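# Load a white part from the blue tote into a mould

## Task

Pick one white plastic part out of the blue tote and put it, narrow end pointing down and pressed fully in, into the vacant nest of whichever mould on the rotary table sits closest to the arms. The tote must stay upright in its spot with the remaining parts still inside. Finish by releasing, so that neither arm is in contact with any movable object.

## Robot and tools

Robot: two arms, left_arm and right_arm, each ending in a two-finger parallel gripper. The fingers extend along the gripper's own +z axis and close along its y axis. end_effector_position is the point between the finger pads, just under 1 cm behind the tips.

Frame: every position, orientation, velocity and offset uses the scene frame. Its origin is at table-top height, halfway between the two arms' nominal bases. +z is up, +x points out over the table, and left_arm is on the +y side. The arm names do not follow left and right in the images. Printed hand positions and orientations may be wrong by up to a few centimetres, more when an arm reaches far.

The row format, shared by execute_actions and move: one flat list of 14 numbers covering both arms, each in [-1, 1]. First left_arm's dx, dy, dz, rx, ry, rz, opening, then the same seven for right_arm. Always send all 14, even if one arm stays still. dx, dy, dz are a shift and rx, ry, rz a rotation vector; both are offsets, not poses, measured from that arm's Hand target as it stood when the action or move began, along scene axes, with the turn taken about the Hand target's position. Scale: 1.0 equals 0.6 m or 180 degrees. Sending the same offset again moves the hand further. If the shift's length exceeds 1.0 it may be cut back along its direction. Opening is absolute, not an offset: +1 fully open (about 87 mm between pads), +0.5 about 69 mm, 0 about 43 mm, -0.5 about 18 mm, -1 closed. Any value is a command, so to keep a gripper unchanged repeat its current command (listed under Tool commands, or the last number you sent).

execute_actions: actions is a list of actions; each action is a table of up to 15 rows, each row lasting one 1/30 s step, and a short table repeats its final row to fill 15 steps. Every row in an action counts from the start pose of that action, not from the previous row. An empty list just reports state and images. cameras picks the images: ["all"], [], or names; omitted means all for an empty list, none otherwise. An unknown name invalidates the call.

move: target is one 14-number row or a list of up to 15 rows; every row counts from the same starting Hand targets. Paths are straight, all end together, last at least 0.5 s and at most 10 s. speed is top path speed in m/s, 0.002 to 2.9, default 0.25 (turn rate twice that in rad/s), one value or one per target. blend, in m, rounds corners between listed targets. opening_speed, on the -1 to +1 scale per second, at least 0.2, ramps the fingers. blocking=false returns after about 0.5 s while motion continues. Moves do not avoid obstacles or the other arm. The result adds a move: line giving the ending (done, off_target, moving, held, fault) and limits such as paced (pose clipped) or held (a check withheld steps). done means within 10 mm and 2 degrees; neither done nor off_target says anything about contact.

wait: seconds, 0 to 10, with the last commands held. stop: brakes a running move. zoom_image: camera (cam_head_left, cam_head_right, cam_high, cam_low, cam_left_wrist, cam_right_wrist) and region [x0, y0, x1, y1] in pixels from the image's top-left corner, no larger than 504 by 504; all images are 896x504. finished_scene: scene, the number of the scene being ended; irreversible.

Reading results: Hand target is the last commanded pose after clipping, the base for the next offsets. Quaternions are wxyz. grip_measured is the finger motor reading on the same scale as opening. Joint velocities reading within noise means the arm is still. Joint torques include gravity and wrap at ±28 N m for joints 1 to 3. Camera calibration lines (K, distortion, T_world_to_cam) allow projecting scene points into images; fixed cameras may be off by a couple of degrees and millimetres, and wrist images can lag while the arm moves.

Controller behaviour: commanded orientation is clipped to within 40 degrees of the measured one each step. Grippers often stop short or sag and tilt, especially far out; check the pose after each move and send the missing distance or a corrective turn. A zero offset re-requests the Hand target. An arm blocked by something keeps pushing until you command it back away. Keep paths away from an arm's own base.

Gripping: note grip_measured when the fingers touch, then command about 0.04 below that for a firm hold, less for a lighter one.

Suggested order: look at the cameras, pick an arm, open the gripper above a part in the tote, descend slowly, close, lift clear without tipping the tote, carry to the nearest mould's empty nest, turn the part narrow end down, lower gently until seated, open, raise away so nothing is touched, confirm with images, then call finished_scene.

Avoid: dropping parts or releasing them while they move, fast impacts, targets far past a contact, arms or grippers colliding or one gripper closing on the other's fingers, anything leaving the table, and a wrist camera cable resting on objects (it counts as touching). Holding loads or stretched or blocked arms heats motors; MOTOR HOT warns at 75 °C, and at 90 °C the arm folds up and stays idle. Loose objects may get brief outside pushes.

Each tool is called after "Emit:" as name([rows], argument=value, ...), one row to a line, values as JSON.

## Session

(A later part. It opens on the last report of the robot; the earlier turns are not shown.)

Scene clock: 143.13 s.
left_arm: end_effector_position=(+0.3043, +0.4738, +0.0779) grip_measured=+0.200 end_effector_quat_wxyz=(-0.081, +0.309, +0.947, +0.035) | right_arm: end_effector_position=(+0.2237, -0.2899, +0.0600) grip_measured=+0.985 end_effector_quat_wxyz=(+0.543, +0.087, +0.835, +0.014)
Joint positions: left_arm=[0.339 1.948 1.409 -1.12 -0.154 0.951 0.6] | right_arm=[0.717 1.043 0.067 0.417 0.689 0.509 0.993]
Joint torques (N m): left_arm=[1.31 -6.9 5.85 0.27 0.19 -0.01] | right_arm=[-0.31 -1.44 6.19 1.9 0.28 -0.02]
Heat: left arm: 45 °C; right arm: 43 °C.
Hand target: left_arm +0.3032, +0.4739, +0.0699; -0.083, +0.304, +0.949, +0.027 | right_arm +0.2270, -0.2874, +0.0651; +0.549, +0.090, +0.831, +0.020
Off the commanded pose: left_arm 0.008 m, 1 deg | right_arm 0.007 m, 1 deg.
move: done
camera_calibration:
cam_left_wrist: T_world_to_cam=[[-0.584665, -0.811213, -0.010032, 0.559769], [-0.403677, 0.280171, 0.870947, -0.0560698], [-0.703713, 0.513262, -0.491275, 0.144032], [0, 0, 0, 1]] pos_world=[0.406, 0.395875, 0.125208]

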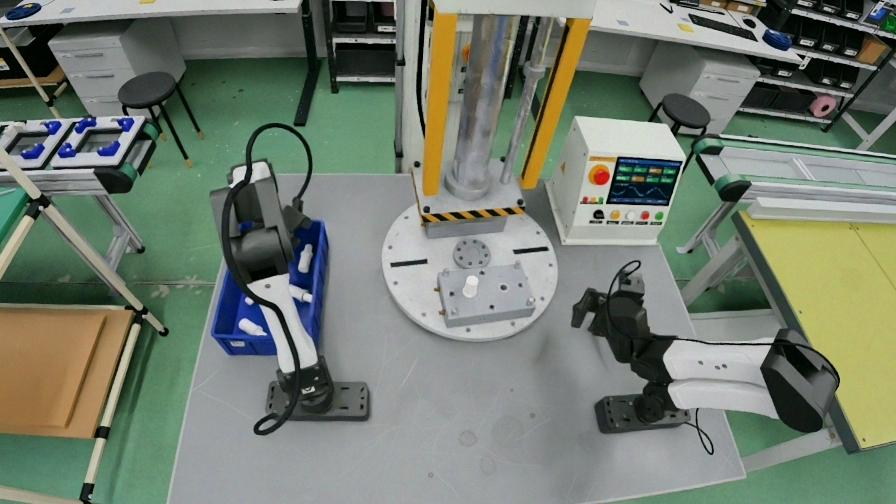

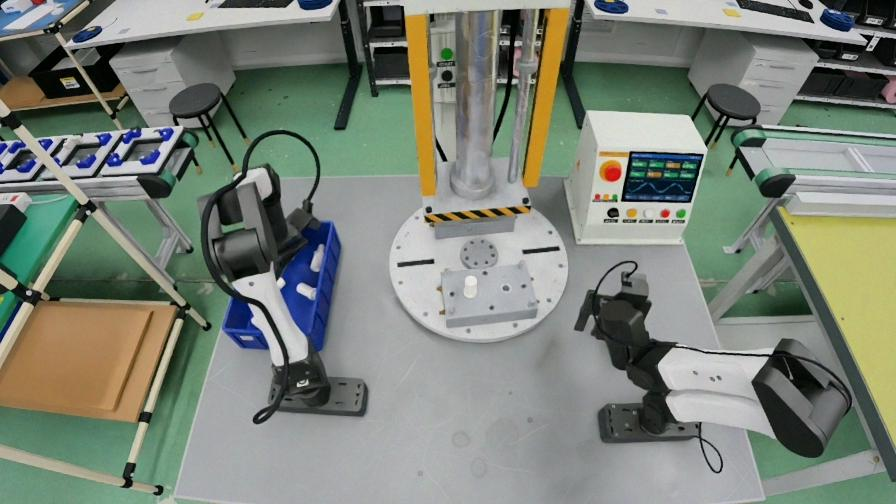

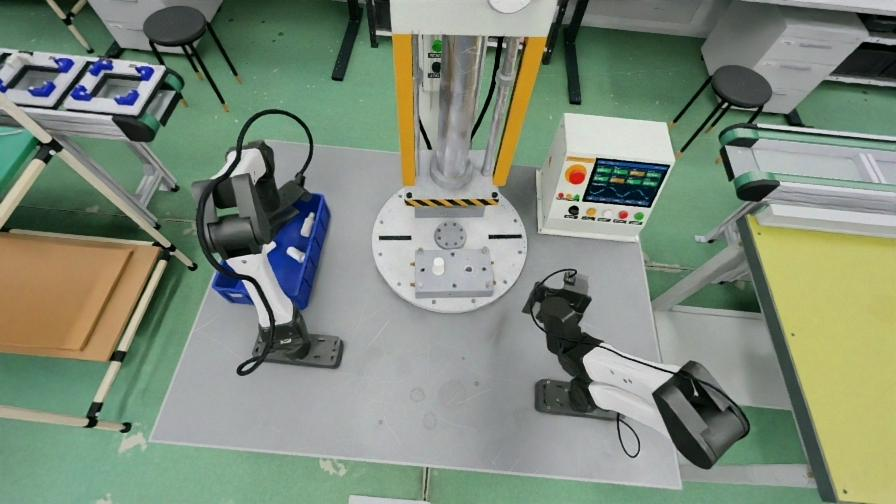

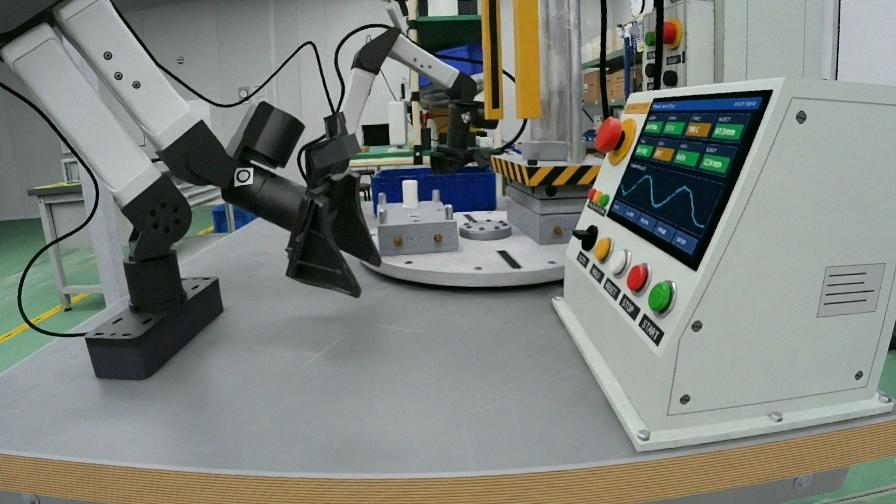

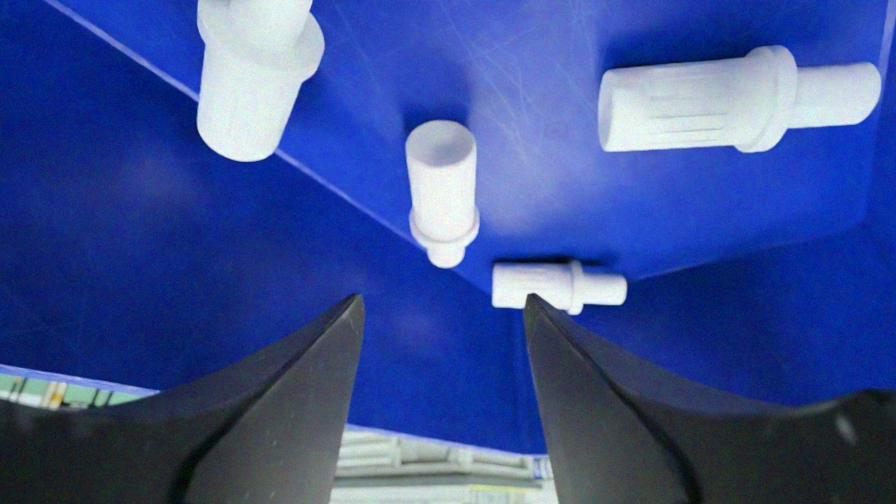

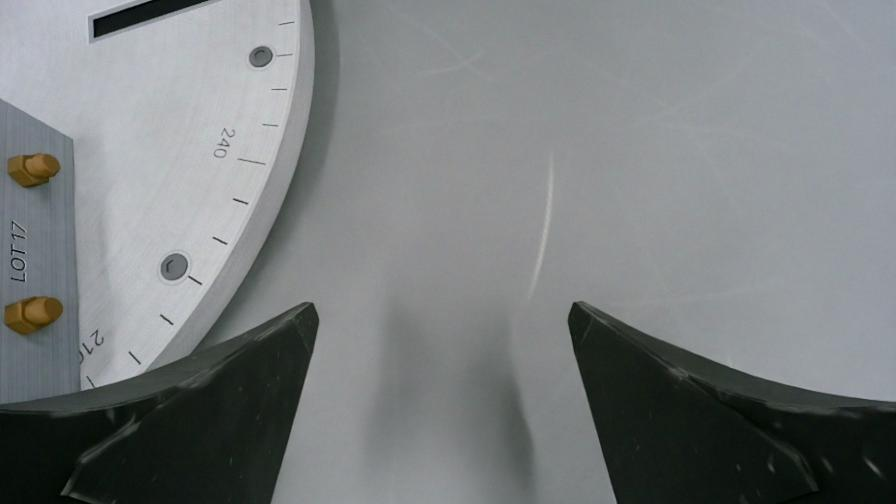

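Emit:
move(target=[0, 0, -0.0667, -0.0193,-0.0271,0,0.2, 0,0,0,0,0,0,1], cameras=["all"], speed=0.1)

Emit:
zoom_image(camera="cam_high", region=[180, 100, 360, 340])

Scene clock: 160.93 s.
left_arm: end_effector_position=(+0.3001, +0.4744, +0.0385) grip_measured=+0.200 end_effector_quat_wxyz=(-0.043, +0.303, +0.952, +0.018) | right_arm: end_effector_position=(+0.2237, -0.2899, +0.0600) grip_measured=+0.985 end_effector_quat_wxyz=(+0.543, +0.087, +0.835, +0.014)
Joint positions: left_arm=[0.382 1.948 1.265 -0.931 -0.082 0.984 0.6] | right_arm=[0.717 1.043 0.067 0.417 0.689 0.509 0.993]
Joint torques (N m): left_arm=[1.2 -6.91 5.39 0.52 0.35 0.12] | right_arm=[-0.34 -1.46 6.37 1.92 0.27 0.03]
Heat: left arm: 44 °C; right arm: 43 °C.
Hand target: left_arm +0.3032, +0.4738, +0.0299; -0.033, +0.305, +0.952, +0.011 | right_arm +0.2270, -0.2874, +0.0651; +0.549, +0.090, +0.831, +0.020
Off the commanded pose: left_arm 0.009 m, 1 deg | right_arm 0.007 m, 1 deg.
move: done
camera_calibration:
cam_left_wrist: T_world_to_cam=[[-0.572068, -0.820205, -0.00164998, 0.557588], [-0.462535, 0.320942, 0.826473, -0.0235395], [-0.677347, 0.473562, -0.562974, 0.135128], [0, 0, 0, 1]] pos_world=[0.399619, 0.4009, 0.0964484]

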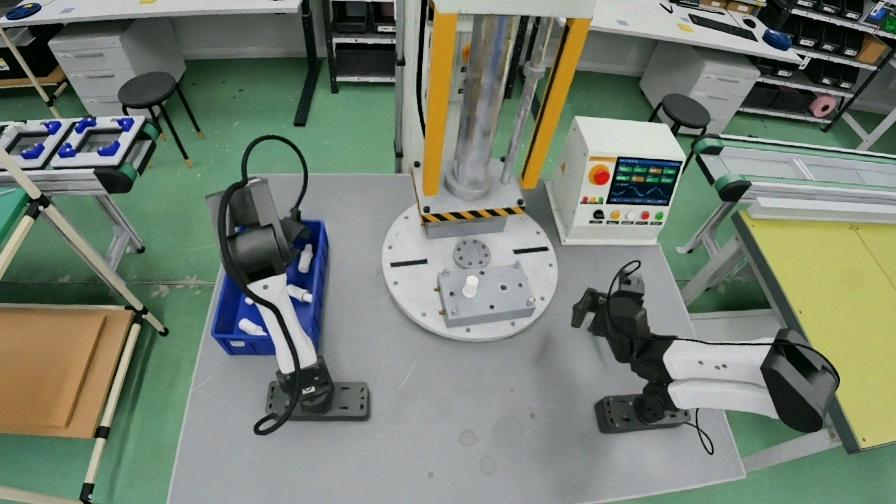

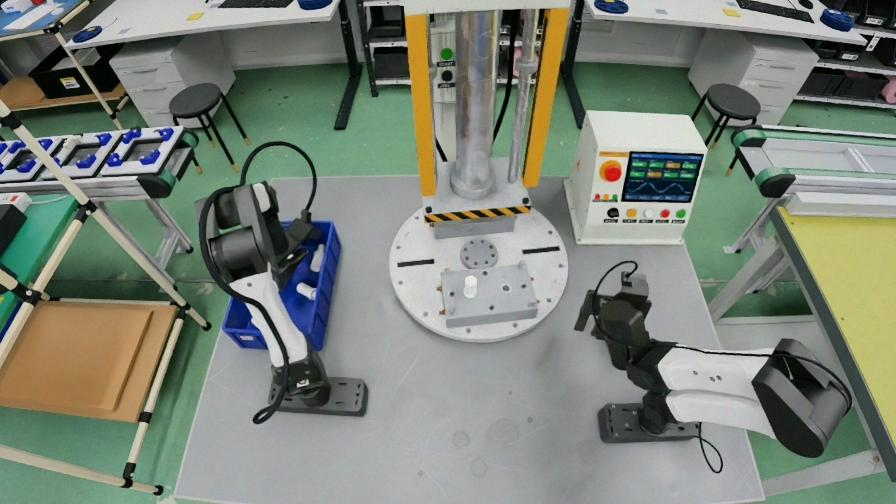

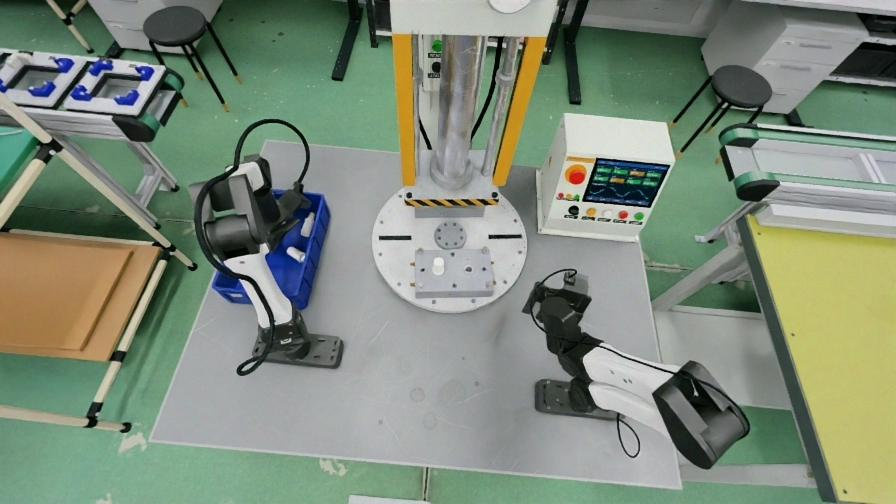

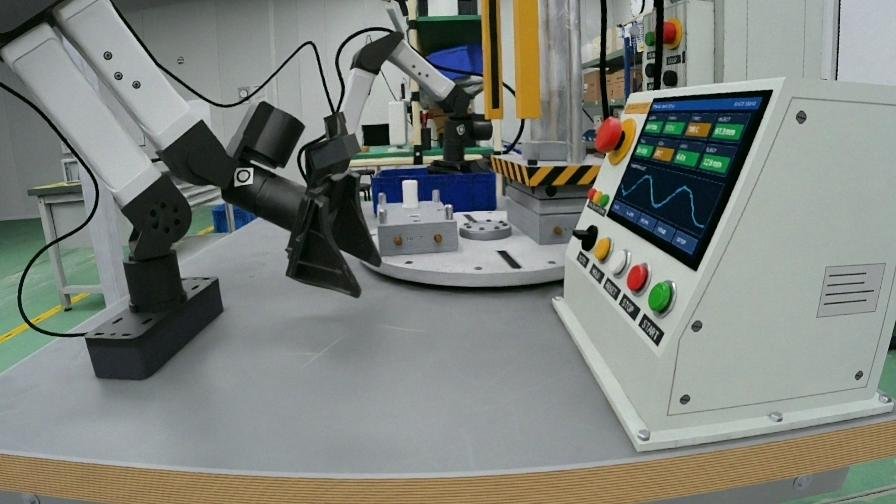

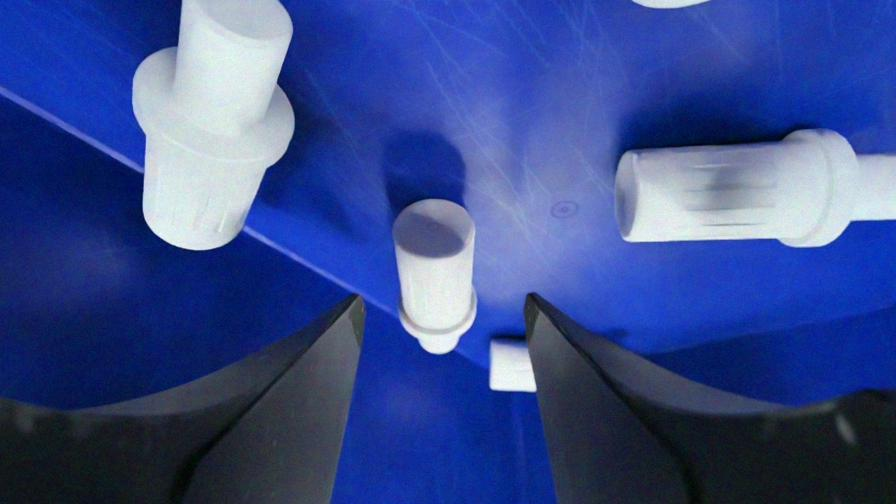

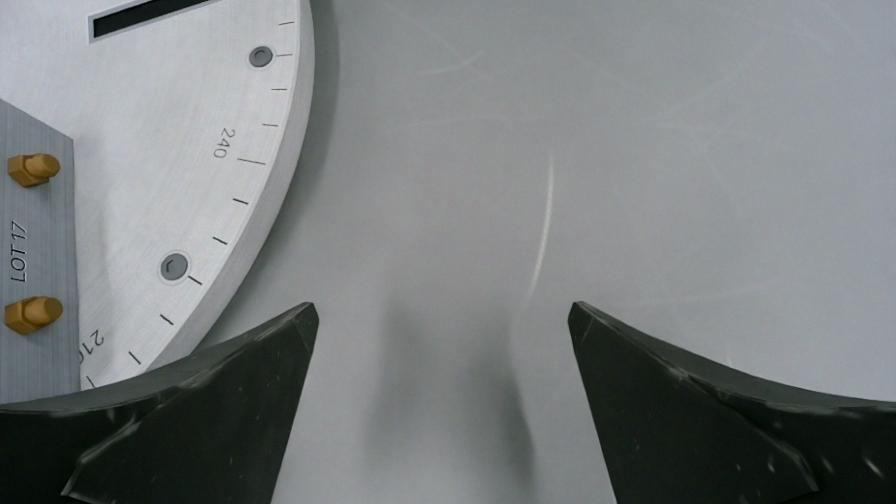

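Scaled by 2.100 from the camera's 896x504 image, which has a finer 1280x720 frame.

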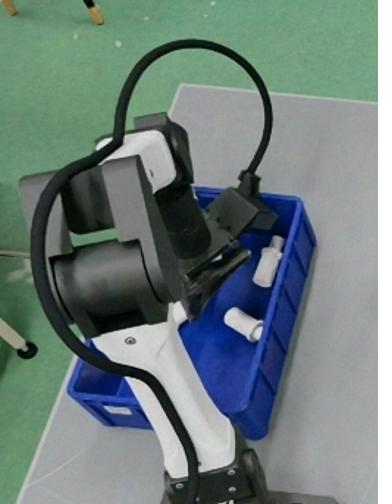

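Emit:
move(target=[0.0135, -0.003, -0.04, 0,0,0,0.2, 0,0,0,0,0,0,1], cameras=["cam_left_wrist"], speed=0.06)

Scene clock: 169.87 s.
left_arm: end_effector_position=(+0.3195, +0.4741, +0.0232) grip_measured=+0.200 end_effector_quat_wxyz=(-0.007, +0.302, +0.953, +0.020) | right_arm: end_effector_position=(+0.2237, -0.2899, +0.0600) grip_measured=+0.985 end_effector_quat_wxyz=(+0.543, +0.087, +0.835, +0.014)
Joint positions: left_arm=[0.383 1.981 1.26 -0.836 -0.039 0.985 0.6] | right_arm=[0.717 1.043 0.067 0.417 0.689 0.509 0.993]
Joint torques (N m): left_arm=[0.1 -4.82 4.9 0.4 -0.05 0] | right_arm=[-0.34 -1.37 6.26 1.94 0.3 -0.02]
Heat: left arm: 43 °C; right arm: 43 °C.
Hand target: left_arm +0.3115, +0.4721, +0.0059; -0.033, +0.305, +0.952, +0.011 | right_arm +0.2270, -0.2874, +0.0651; +0.549, +0.090, +0.831, +0.020
Off the commanded pose: left_arm 0.019 m, 3 deg | right_arm 0.007 m, 1 deg.
move: off_target (left_arm)
camera_calibration:
cam_left_wrist: T_world_to_cam=[[-0.570912, -0.820614, -0.0255434, 0.568783], [-0.51833, 0.336132, 0.786352, 0.00969216], [-0.636706, 0.462177, -0.61725, 0.133446], [0, 0, 0, 1]] pos_world=[0.414715, 0.401817, 0.0892771]
Images, in order (width x height): cam_left_wrist 896x504.

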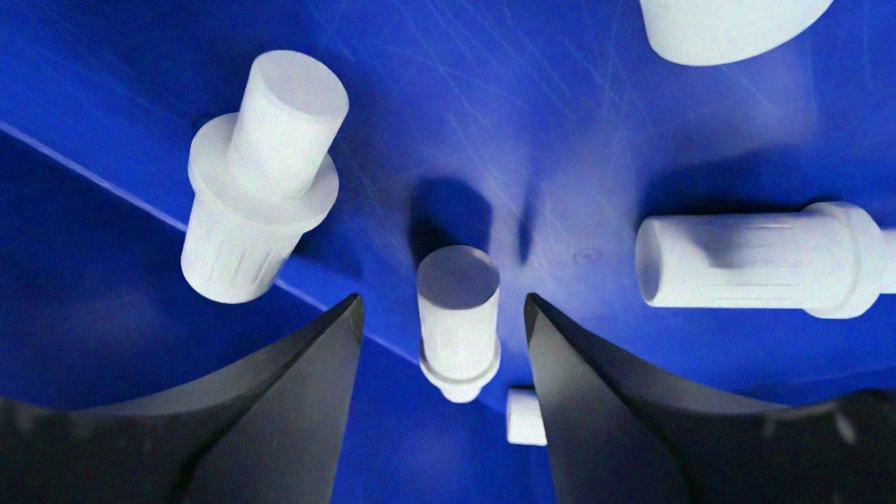

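Emit:
move(target=[-0.0133, -0.0083, -0.008, 0,0,0,0.2, 0,0,0,0,0,0,1], cameras=["cam_left_wrist"], speed=0.06)

Scene clock: 180.67 s.
left_arm: end_effector_position=(+0.3256, +0.4717, +0.0160) grip_measured=+0.200 end_effector_quat_wxyz=(+0.014, +0.302, +0.953, +0.020) | right_arm: end_effector_position=(+0.2237, -0.2899, +0.0600) grip_measured=+0.985 end_effector_quat_wxyz=(+0.543, +0.087, +0.835, +0.014)
Joint positions: left_arm=[0.383 1.98 1.232 -0.776 -0.013 0.985 0.6] | right_arm=[0.717 1.043 0.067 0.417 0.689 0.509 0.993]
Joint torques (N m): left_arm=[-0.27 -6.11 2.8 0.17 -0.32 -0.03] | right_arm=[-0.39 -1.43 6.26 1.92 0.26 -0.01]
Heat: left arm: 42 °C; right arm: 43 °C.
Hand target: left_arm +0.3034, +0.4671, +0.0011; -0.033, +0.305, +0.952, +0.011 | right_arm +0.2270, -0.2874, +0.0651; +0.549, +0.090, +0.831, +0.020
Off the commanded pose: left_arm 0.027 m, 6 deg | right_arm 0.007 m, 1 deg.
move: off_target (left_arm)
camera_calibration:
cam_left_wrist: T_world_to_cam=[[-0.570263, -0.820545, -0.0388151, 0.570007], [-0.54951, 0.345924, 0.76051, 0.0253466], [-0.610605, 0.45502, -0.648165, 0.129408], [0, 0, 0, 1]] pos_world=[0.417999, 0.400066, 0.086726]
Images, in order (width x height): cam_left_wrist 896x504.

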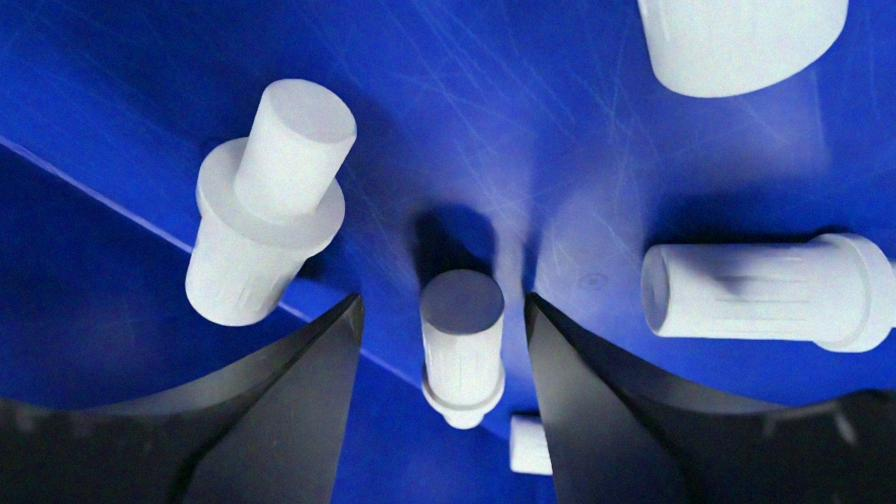

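Emit:
move(target=[0, -0.003, 0.045, 0,0,0,0.2, 0,0,0,0,0,0,1], cameras=["cam_left_wrist"], speed=0.06)

Scene clock: 186.43 s.
left_arm: end_effector_position=(+0.3062, +0.4657, +0.0206) grip_measured=+0.200 end_effector_quat_wxyz=(-0.025, +0.302, +0.953, +0.006) | right_arm: end_effector_position=(+0.2237, -0.2899, +0.0600) grip_measured=+0.985 end_effector_quat_wxyz=(+0.543, +0.087, +0.835, +0.014)
Joint positions: left_arm=[0.373 1.974 1.232 -0.861 -0.041 0.974 0.6] | right_arm=[0.717 1.043 0.067 0.417 0.689 0.509 0.993]
Joint torques (N m): left_arm=[0.1 -9.36 6.72 -0.07 -0.04 0] | right_arm=[-0.23 -1.42 6.28 1.9 0.27 0.03]
Heat: left arm: 42 °C; right arm: 43 °C.
Hand target: left_arm +0.3035, +0.4653, +0.0282; -0.033, +0.305, +0.952, +0.011 | right_arm +0.2270, -0.2874, +0.0651; +0.549, +0.090, +0.831, +0.020
Off the commanded pose: left_arm 0.008 m, 1 deg | right_arm 0.007 m, 1 deg.
move: done
camera_calibration:
cam_left_wrist: T_world_to_cam=[[-0.57064, -0.821133, 0.0105463, 0.553602], [-0.484591, 0.347076, 0.802938, -0.00810144], [-0.662979, 0.453078, -0.595969, 0.139137], [0, 0, 0, 1]] pos_world=[0.404226, 0.394353, 0.0835877]
Images, in order (width x height): cam_left_wrist 896x504.

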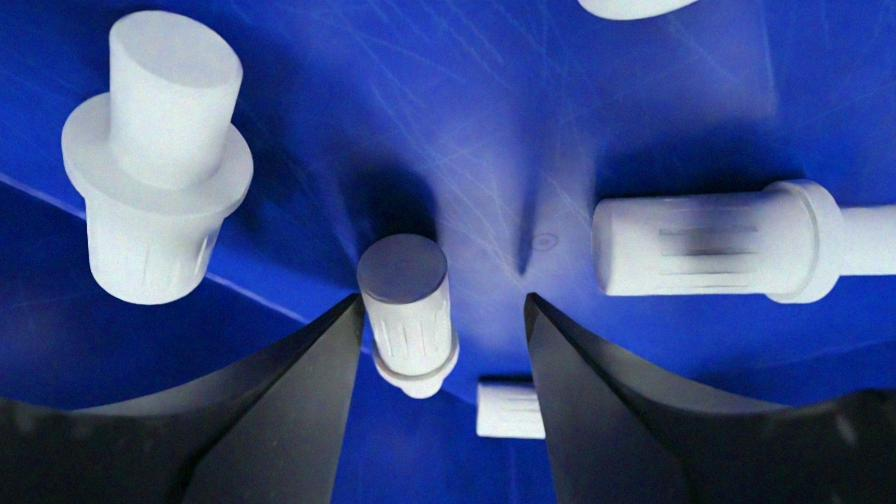

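Emit:
move(target=[0.009, 0.0135, -0.002, 0,0,0,0.2, 0,0,0,0,0,0,1], cameras=["cam_left_wrist"], speed=0.06)

Scene clock: 192.00 s.
left_arm: end_effector_position=(+0.3063, +0.4676, +0.0254) grip_measured=+0.200 end_effector_quat_wxyz=(-0.031, +0.303, +0.952, +0.008) | right_arm: end_effector_position=(+0.2237, -0.2899, +0.0600) grip_measured=+0.985 end_effector_quat_wxyz=(+0.543, +0.087, +0.835, +0.014)
Joint positions: left_arm=[0.373 1.974 1.251 -0.886 -0.051 0.976 0.6] | right_arm=[0.717 1.043 0.067 0.417 0.689 0.509 0.993]
Joint torques (N m): left_arm=[1.39 -7.31 8.44 0.12 0.06 0.14] | right_arm=[-0.31 -1.39 6.3 1.92 0.27 0]
Heat: left arm: 42 °C; right arm: 43 °C.
Hand target: left_arm +0.3089, +0.4734, +0.0269; -0.033, +0.305, +0.952, +0.011 | right_arm +0.2270, -0.2874, +0.0651; +0.549, +0.090, +0.831, +0.020
Off the commanded pose: left_arm 0.007 m, 1 deg | right_arm 0.007 m, 1 deg.
move: done
camera_calibration:
cam_left_wrist: T_world_to_cam=[[-0.572348, -0.819947, 0.0102143, 0.555156], [-0.476539, 0.342724, 0.809599, -0.0130589], [-0.667329, 0.458505, -0.586895, 0.13977], [0, 0, 0, 1]] pos_world=[0.404792, 0.395589, 0.0869323]
Images, in order (width x height): cam_left_wrist 896x504.

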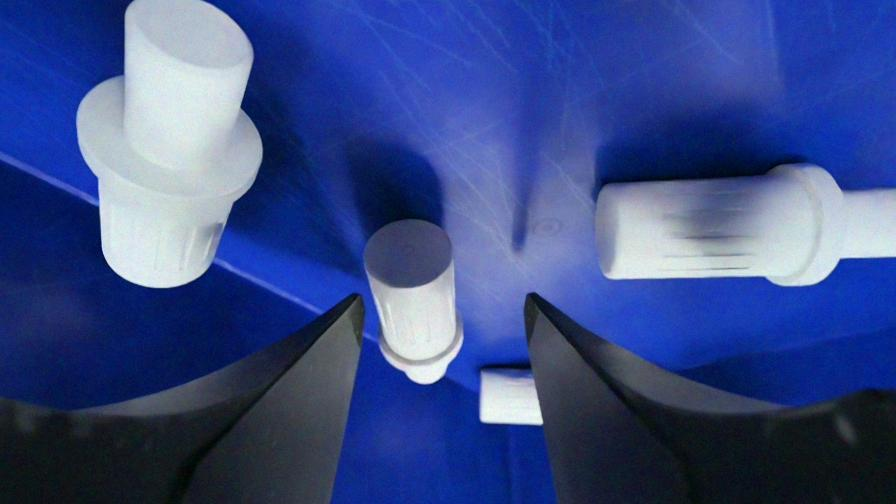

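Emit:
move(target=[0.005, 0.012, -0.014, 0,0,0,0.2, 0,0,0,0,0,0,1], cameras=["cam_left_wrist"], speed=0.06)

Scene clock: 196.37 s.
left_arm: end_effector_position=(+0.3069, +0.4740, +0.0229) grip_measured=+0.200 end_effector_quat_wxyz=(-0.032, +0.304, +0.952, +0.007) | right_arm: end_effector_position=(+0.2237, -0.2899, +0.0600) grip_measured=+0.985 end_effector_quat_wxyz=(+0.543, +0.087, +0.835, +0.014)
Joint positions: left_arm=[0.39 1.991 1.264 -0.885 -0.051 0.995 0.6] | right_arm=[0.717 1.043 0.067 0.417 0.689 0.509 0.993]
Joint torques (N m): left_arm=[1.35 -6.23 8.18 0.32 0.05 0.11] | right_arm=[-0.29 -1.4 6.3 1.94 0.28 0.02]
Heat: left arm: 42 °C; right arm: 43 °C.
Hand target: left_arm +0.3117, +0.4806, +0.0185; -0.033, +0.305, +0.952, +0.011 | right_arm +0.2270, -0.2874, +0.0651; +0.549, +0.090, +0.831, +0.020
Off the commanded pose: left_arm 0.009 m, 1 deg | right_arm 0.007 m, 1 deg.
move: done
camera_calibration:
cam_left_wrist: T_world_to_cam=[[-0.574108, -0.81866, 0.0139981, 0.560562], [-0.472947, 0.345526, 0.810514, -0.0154971], [-0.668372, 0.458703, -0.585552, 0.135984], [0, 0, 0, 1]] pos_world=[0.405382, 0.401887, 0.0843397]
Images, in order (width x height): cam_left_wrist 896x504.

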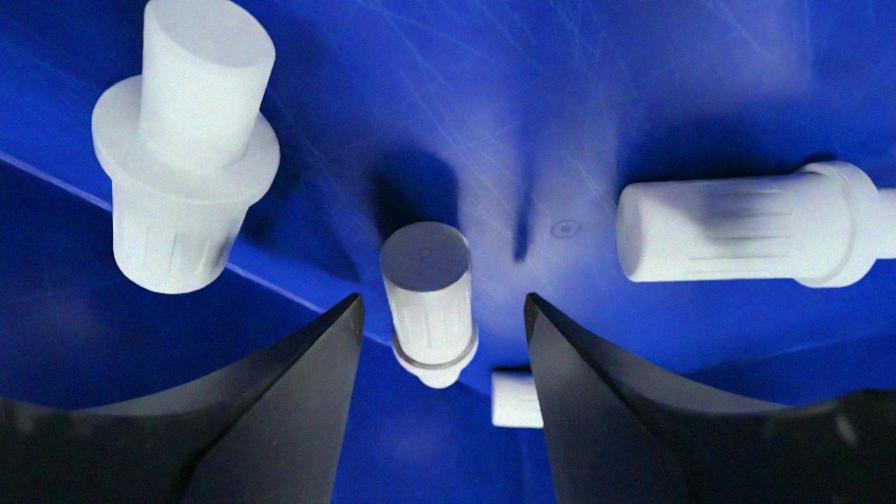

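Emit:
move(target=[0, 0, 0.003, 0,0,0,-0.7, 0,0,0,0,0,0,1], opening_speed=0.5, cameras=["cam_left_wrist"], speed=0.06)

Scene clock: 202.67 s.
left_arm: end_effector_position=(+0.3069, +0.4740, +0.0229) grip_measured=-0.345 end_effector_quat_wxyz=(-0.032, +0.304, +0.952, +0.007) | right_arm: end_effector_position=(+0.2237, -0.2899, +0.0600) grip_measured=+0.985 end_effector_quat_wxyz=(+0.543, +0.087, +0.835, +0.014)
Joint positions: left_arm=[0.39 1.991 1.264 -0.885 -0.051 0.995 0.327] | right_arm=[0.717 1.043 0.067 0.417 0.689 0.509 0.993]
Joint torques (N m): left_arm=[1.37 -6.48 8.49 0.26 0.05 0.11] | right_arm=[-0.32 -1.46 6.31 1.91 0.28 0]
Heat: left arm: 43 °C; right arm: 43 °C.
Hand target: left_arm +0.3117, +0.4806, +0.0203; -0.033, +0.305, +0.952, +0.011 | right_arm +0.2270, -0.2874, +0.0651; +0.549, +0.090, +0.831, +0.020
Off the commanded pose: left_arm 0.009 m, 1 deg | right_arm 0.007 m, 1 deg.
move: done
camera_calibration:
cam_left_wrist: T_world_to_cam=[[-0.574108, -0.81866, 0.0139981, 0.560562], [-0.472947, 0.345526, 0.810514, -0.0154971], [-0.668372, 0.458703, -0.585552, 0.135984], [0, 0, 0, 1]] pos_world=[0.405382, 0.401887, 0.0843397]
Images, in order (width x height): cam_left_wrist 896x504.

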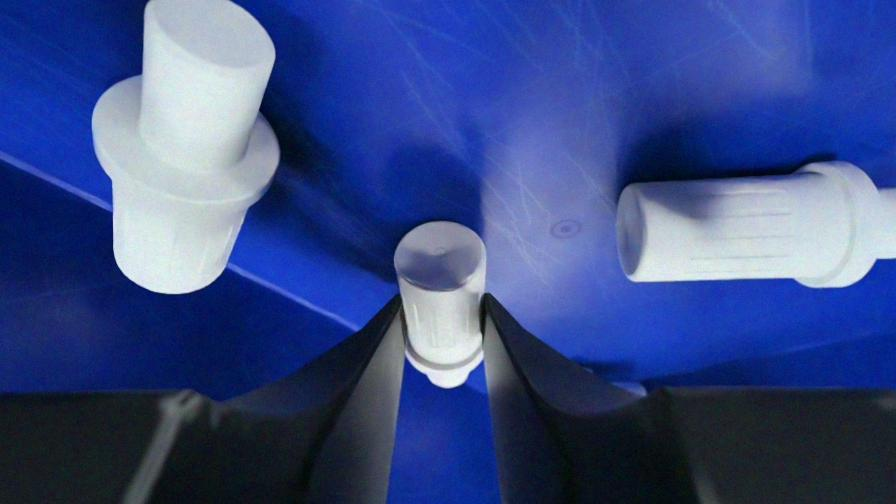

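Emit:
move(target=[-0.03, 0, 0.35, 0,0,0,-0.7, 0,0,0,0,0,0,1], cameras=["all"], speed=0.15)

Scene clock: 208.67 s.
left_arm: end_effector_position=(+0.2963, +0.4772, +0.2170) grip_measured=-0.345 end_effector_quat_wxyz=(-0.015, +0.305, +0.952, +0.025) | right_arm: end_effector_position=(+0.2237, -0.2899, +0.0600) grip_measured=+0.985 end_effector_quat_wxyz=(+0.543, +0.087, +0.835, +0.014)
Joint positions: left_arm=[0.406 1.821 1.83 -1.571 -0.058 1.014 0.327] | right_arm=[0.717 1.043 0.067 0.417 0.689 0.509 0.993]
Joint torques (N m): left_arm=[1.14 -9.22 8.7 0.18 0.01 0.12] | right_arm=[-0.31 -1.36 6.32 1.93 0.25 0.01]
Heat: left arm: 43 °C; right arm: 43 °C.
Hand target: left_arm +0.2937, +0.4805, +0.2303; -0.033, +0.305, +0.952, +0.011 | right_arm +0.2270, -0.2874, +0.0651; +0.549, +0.090, +0.831, +0.020
Off the commanded pose: left_arm 0.014 m, 3 deg | right_arm 0.007 m, 1 deg.
joint sent to its limit (left arm) — joint 4 (wrist pitch), lower limit. The joint targets are off in orientation, not in position.
move: off_target (left_arm)
camera_calibration:
cam_left_wrist: T_world_to_cam=[[-0.575758, -0.817023, -0.0312367, 0.563902], [-0.506762, 0.326614, 0.797819, -0.157126], [-0.641635, 0.47518, -0.602087, 0.228833], [0, 0, 0, 1]] pos_world=[0.391873, 0.403303, 0.28075]

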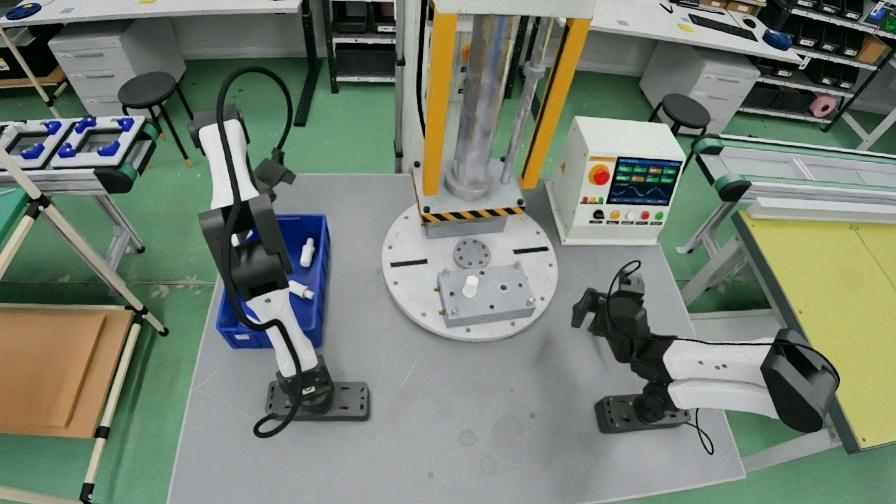

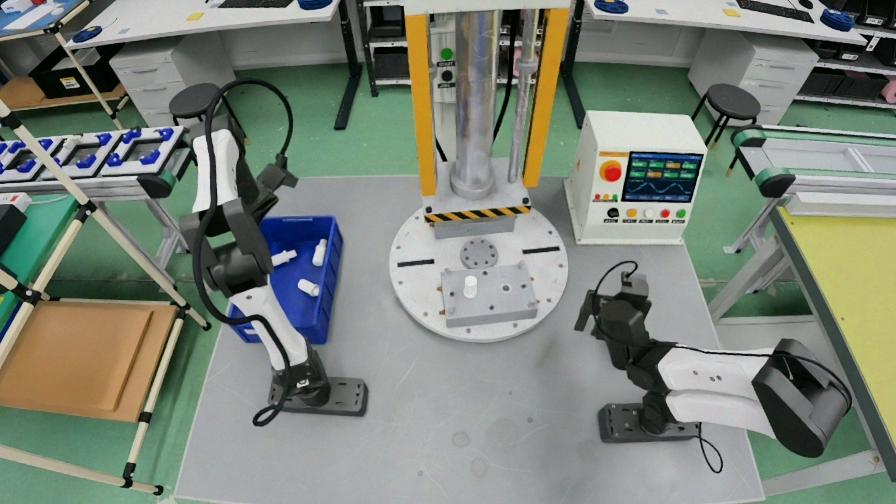

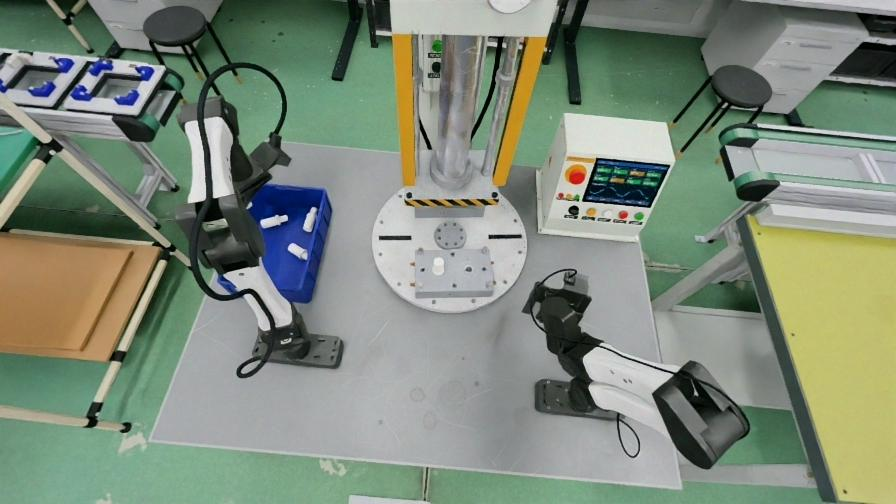

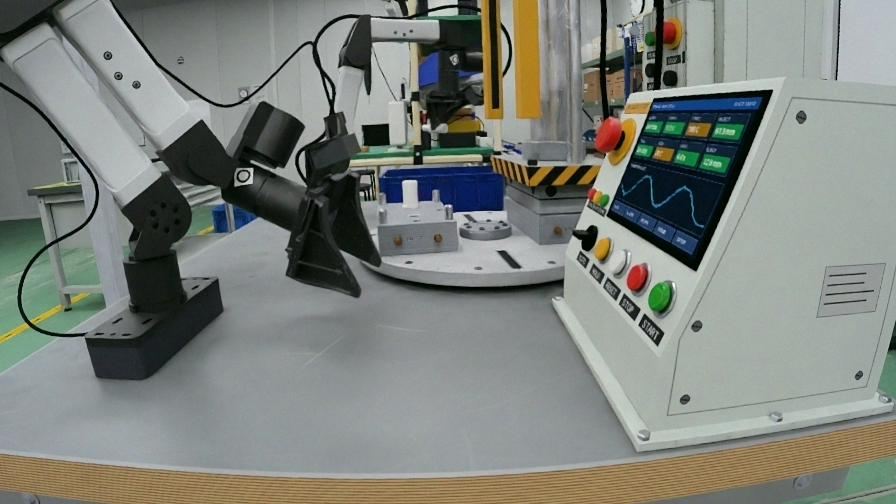

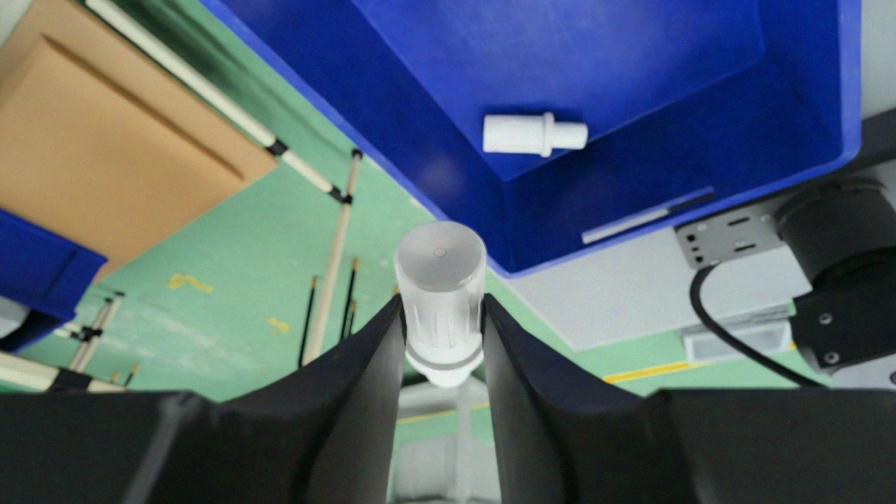

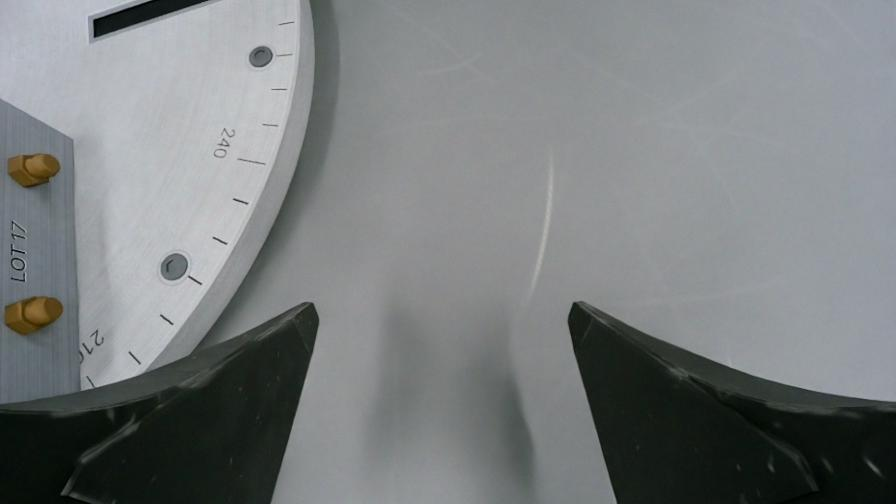

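Emit:
move(target=[0.1105, -0.384, 0.1162, -0.2497,-0.4275,0.046,-0.7, 0,0,0,0,0,0,1], cameras=["all"], speed=0.3)

Scene clock: 248.87 s.
left_arm: end_effector_position=(+0.3594, +0.2507, +0.2976) grip_measured=-0.345 end_effector_quat_wxyz=(+0.652, +0.161, +0.726, -0.149) | right_arm: end_effector_position=(+0.2237, -0.2899, +0.0600) grip_measured=+0.985 end_effector_quat_wxyz=(+0.543, +0.087, +0.835, +0.014)
Joint positions: left_arm=[0.055 0.887 0.709 0.058 0.483 0.049 0.327] | right_arm=[0.717 1.043 0.067 0.417 0.689 0.509 0.993]
Joint torques (N m): left_arm=[0.1 -2.17 7.42 2.02 0.01 -0.04] | right_arm=[-0.31 -1.5 6.39 1.95 0.27 0.01]
Motor temperatures (°C): left_arm=[29 45 45 30 27 29 29] | right_arm=[31 38 43 37 27 28 31]
Heat: left arm: 45 °C; right arm: 43 °C.
Hand target: left_arm +0.3601, +0.2501, +0.3000; +0.660, +0.160, +0.720, -0.146 | right_arm +0.2270, -0.2874, +0.0651; +0.549, +0.090, +0.831, +0.020
Off the commanded pose: left_arm 0.003 m, 1 deg | right_arm 0.007 m, 1 deg.
move: done
camera_calibration:
cam_left_wrist: T_world_to_cam=[[-0.434234, -0.900693, 0.0138557, 0.374446], [-0.754717, 0.355374, -0.551463, 0.367983], [0.491775, -0.249921, -0.834084, 0.268908], [0, 0, 0, 1]] pos_world=[0.308079, 0.273695, 0.422033]

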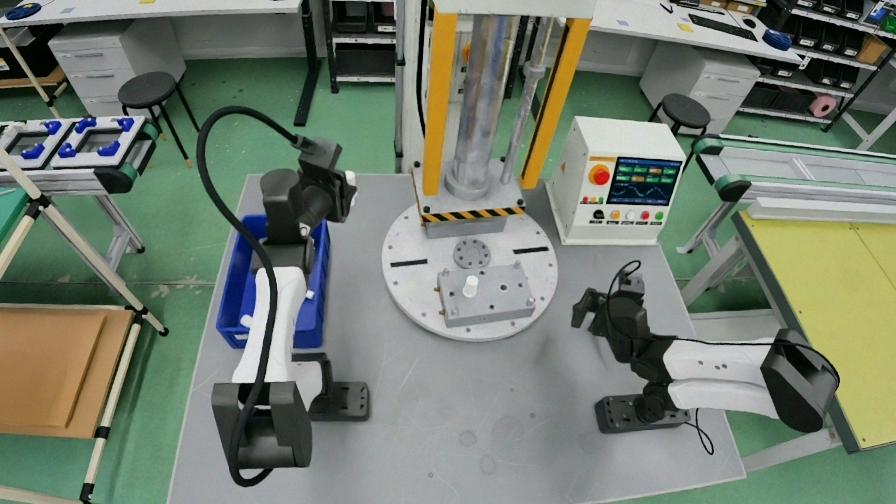

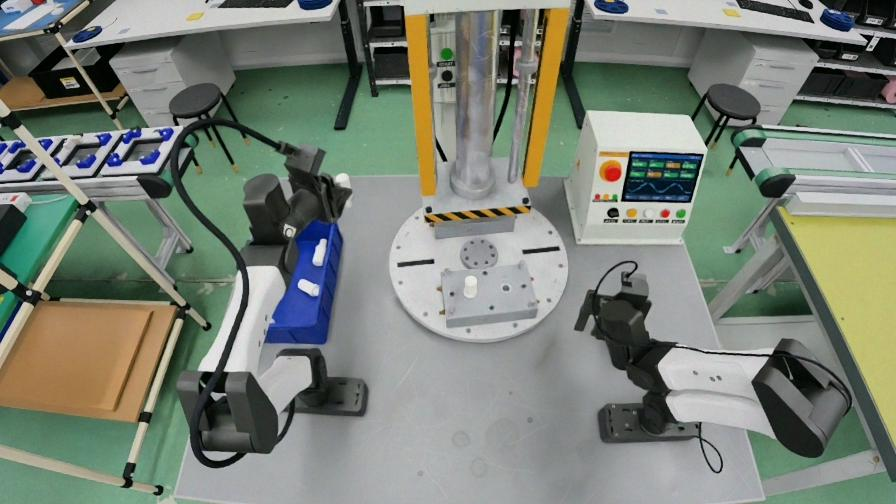

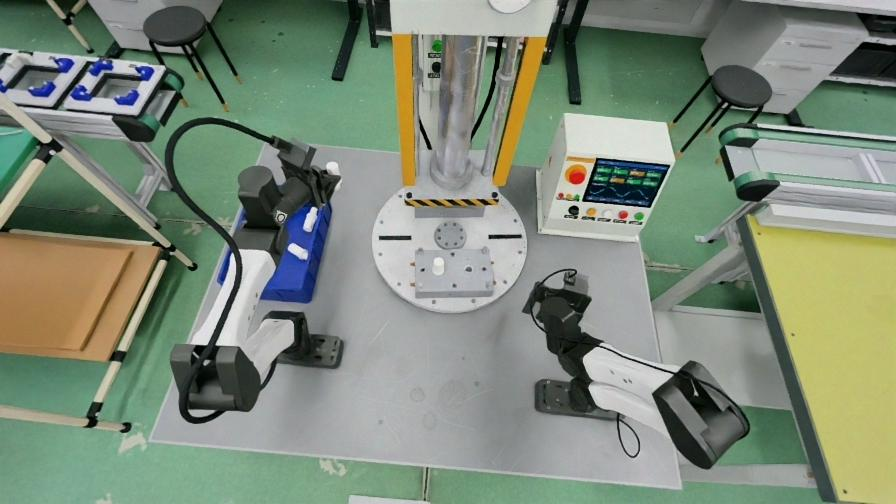

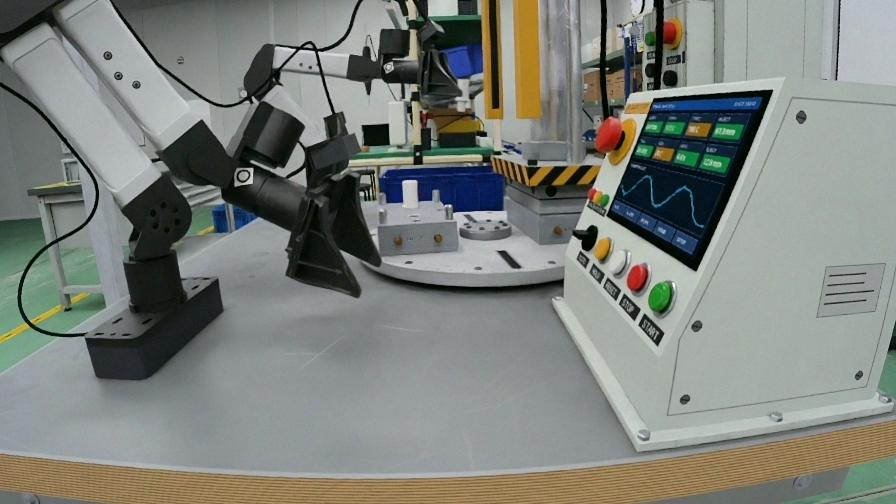

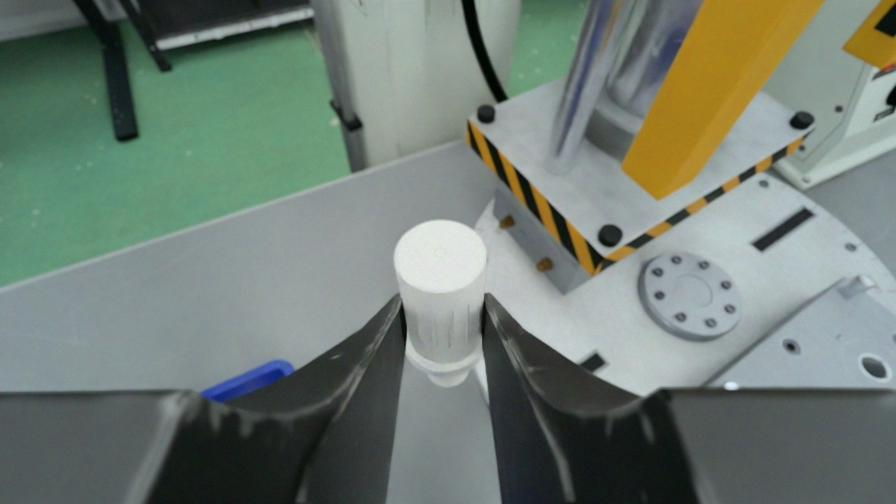

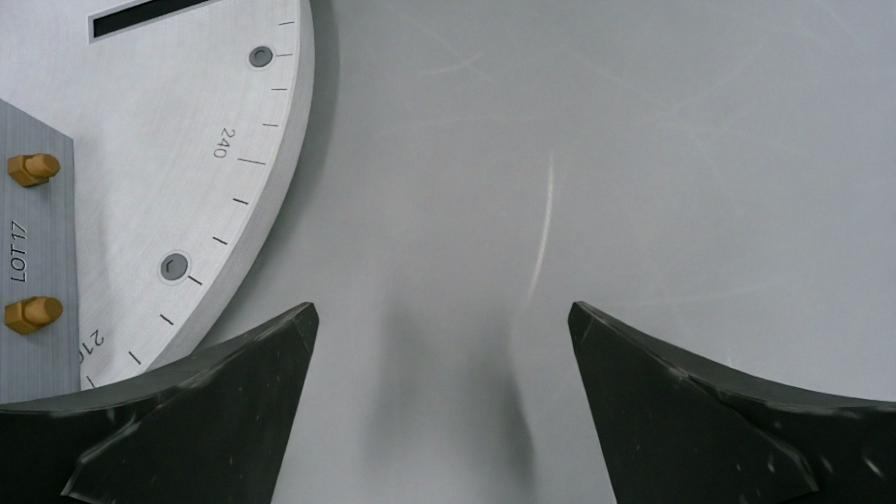

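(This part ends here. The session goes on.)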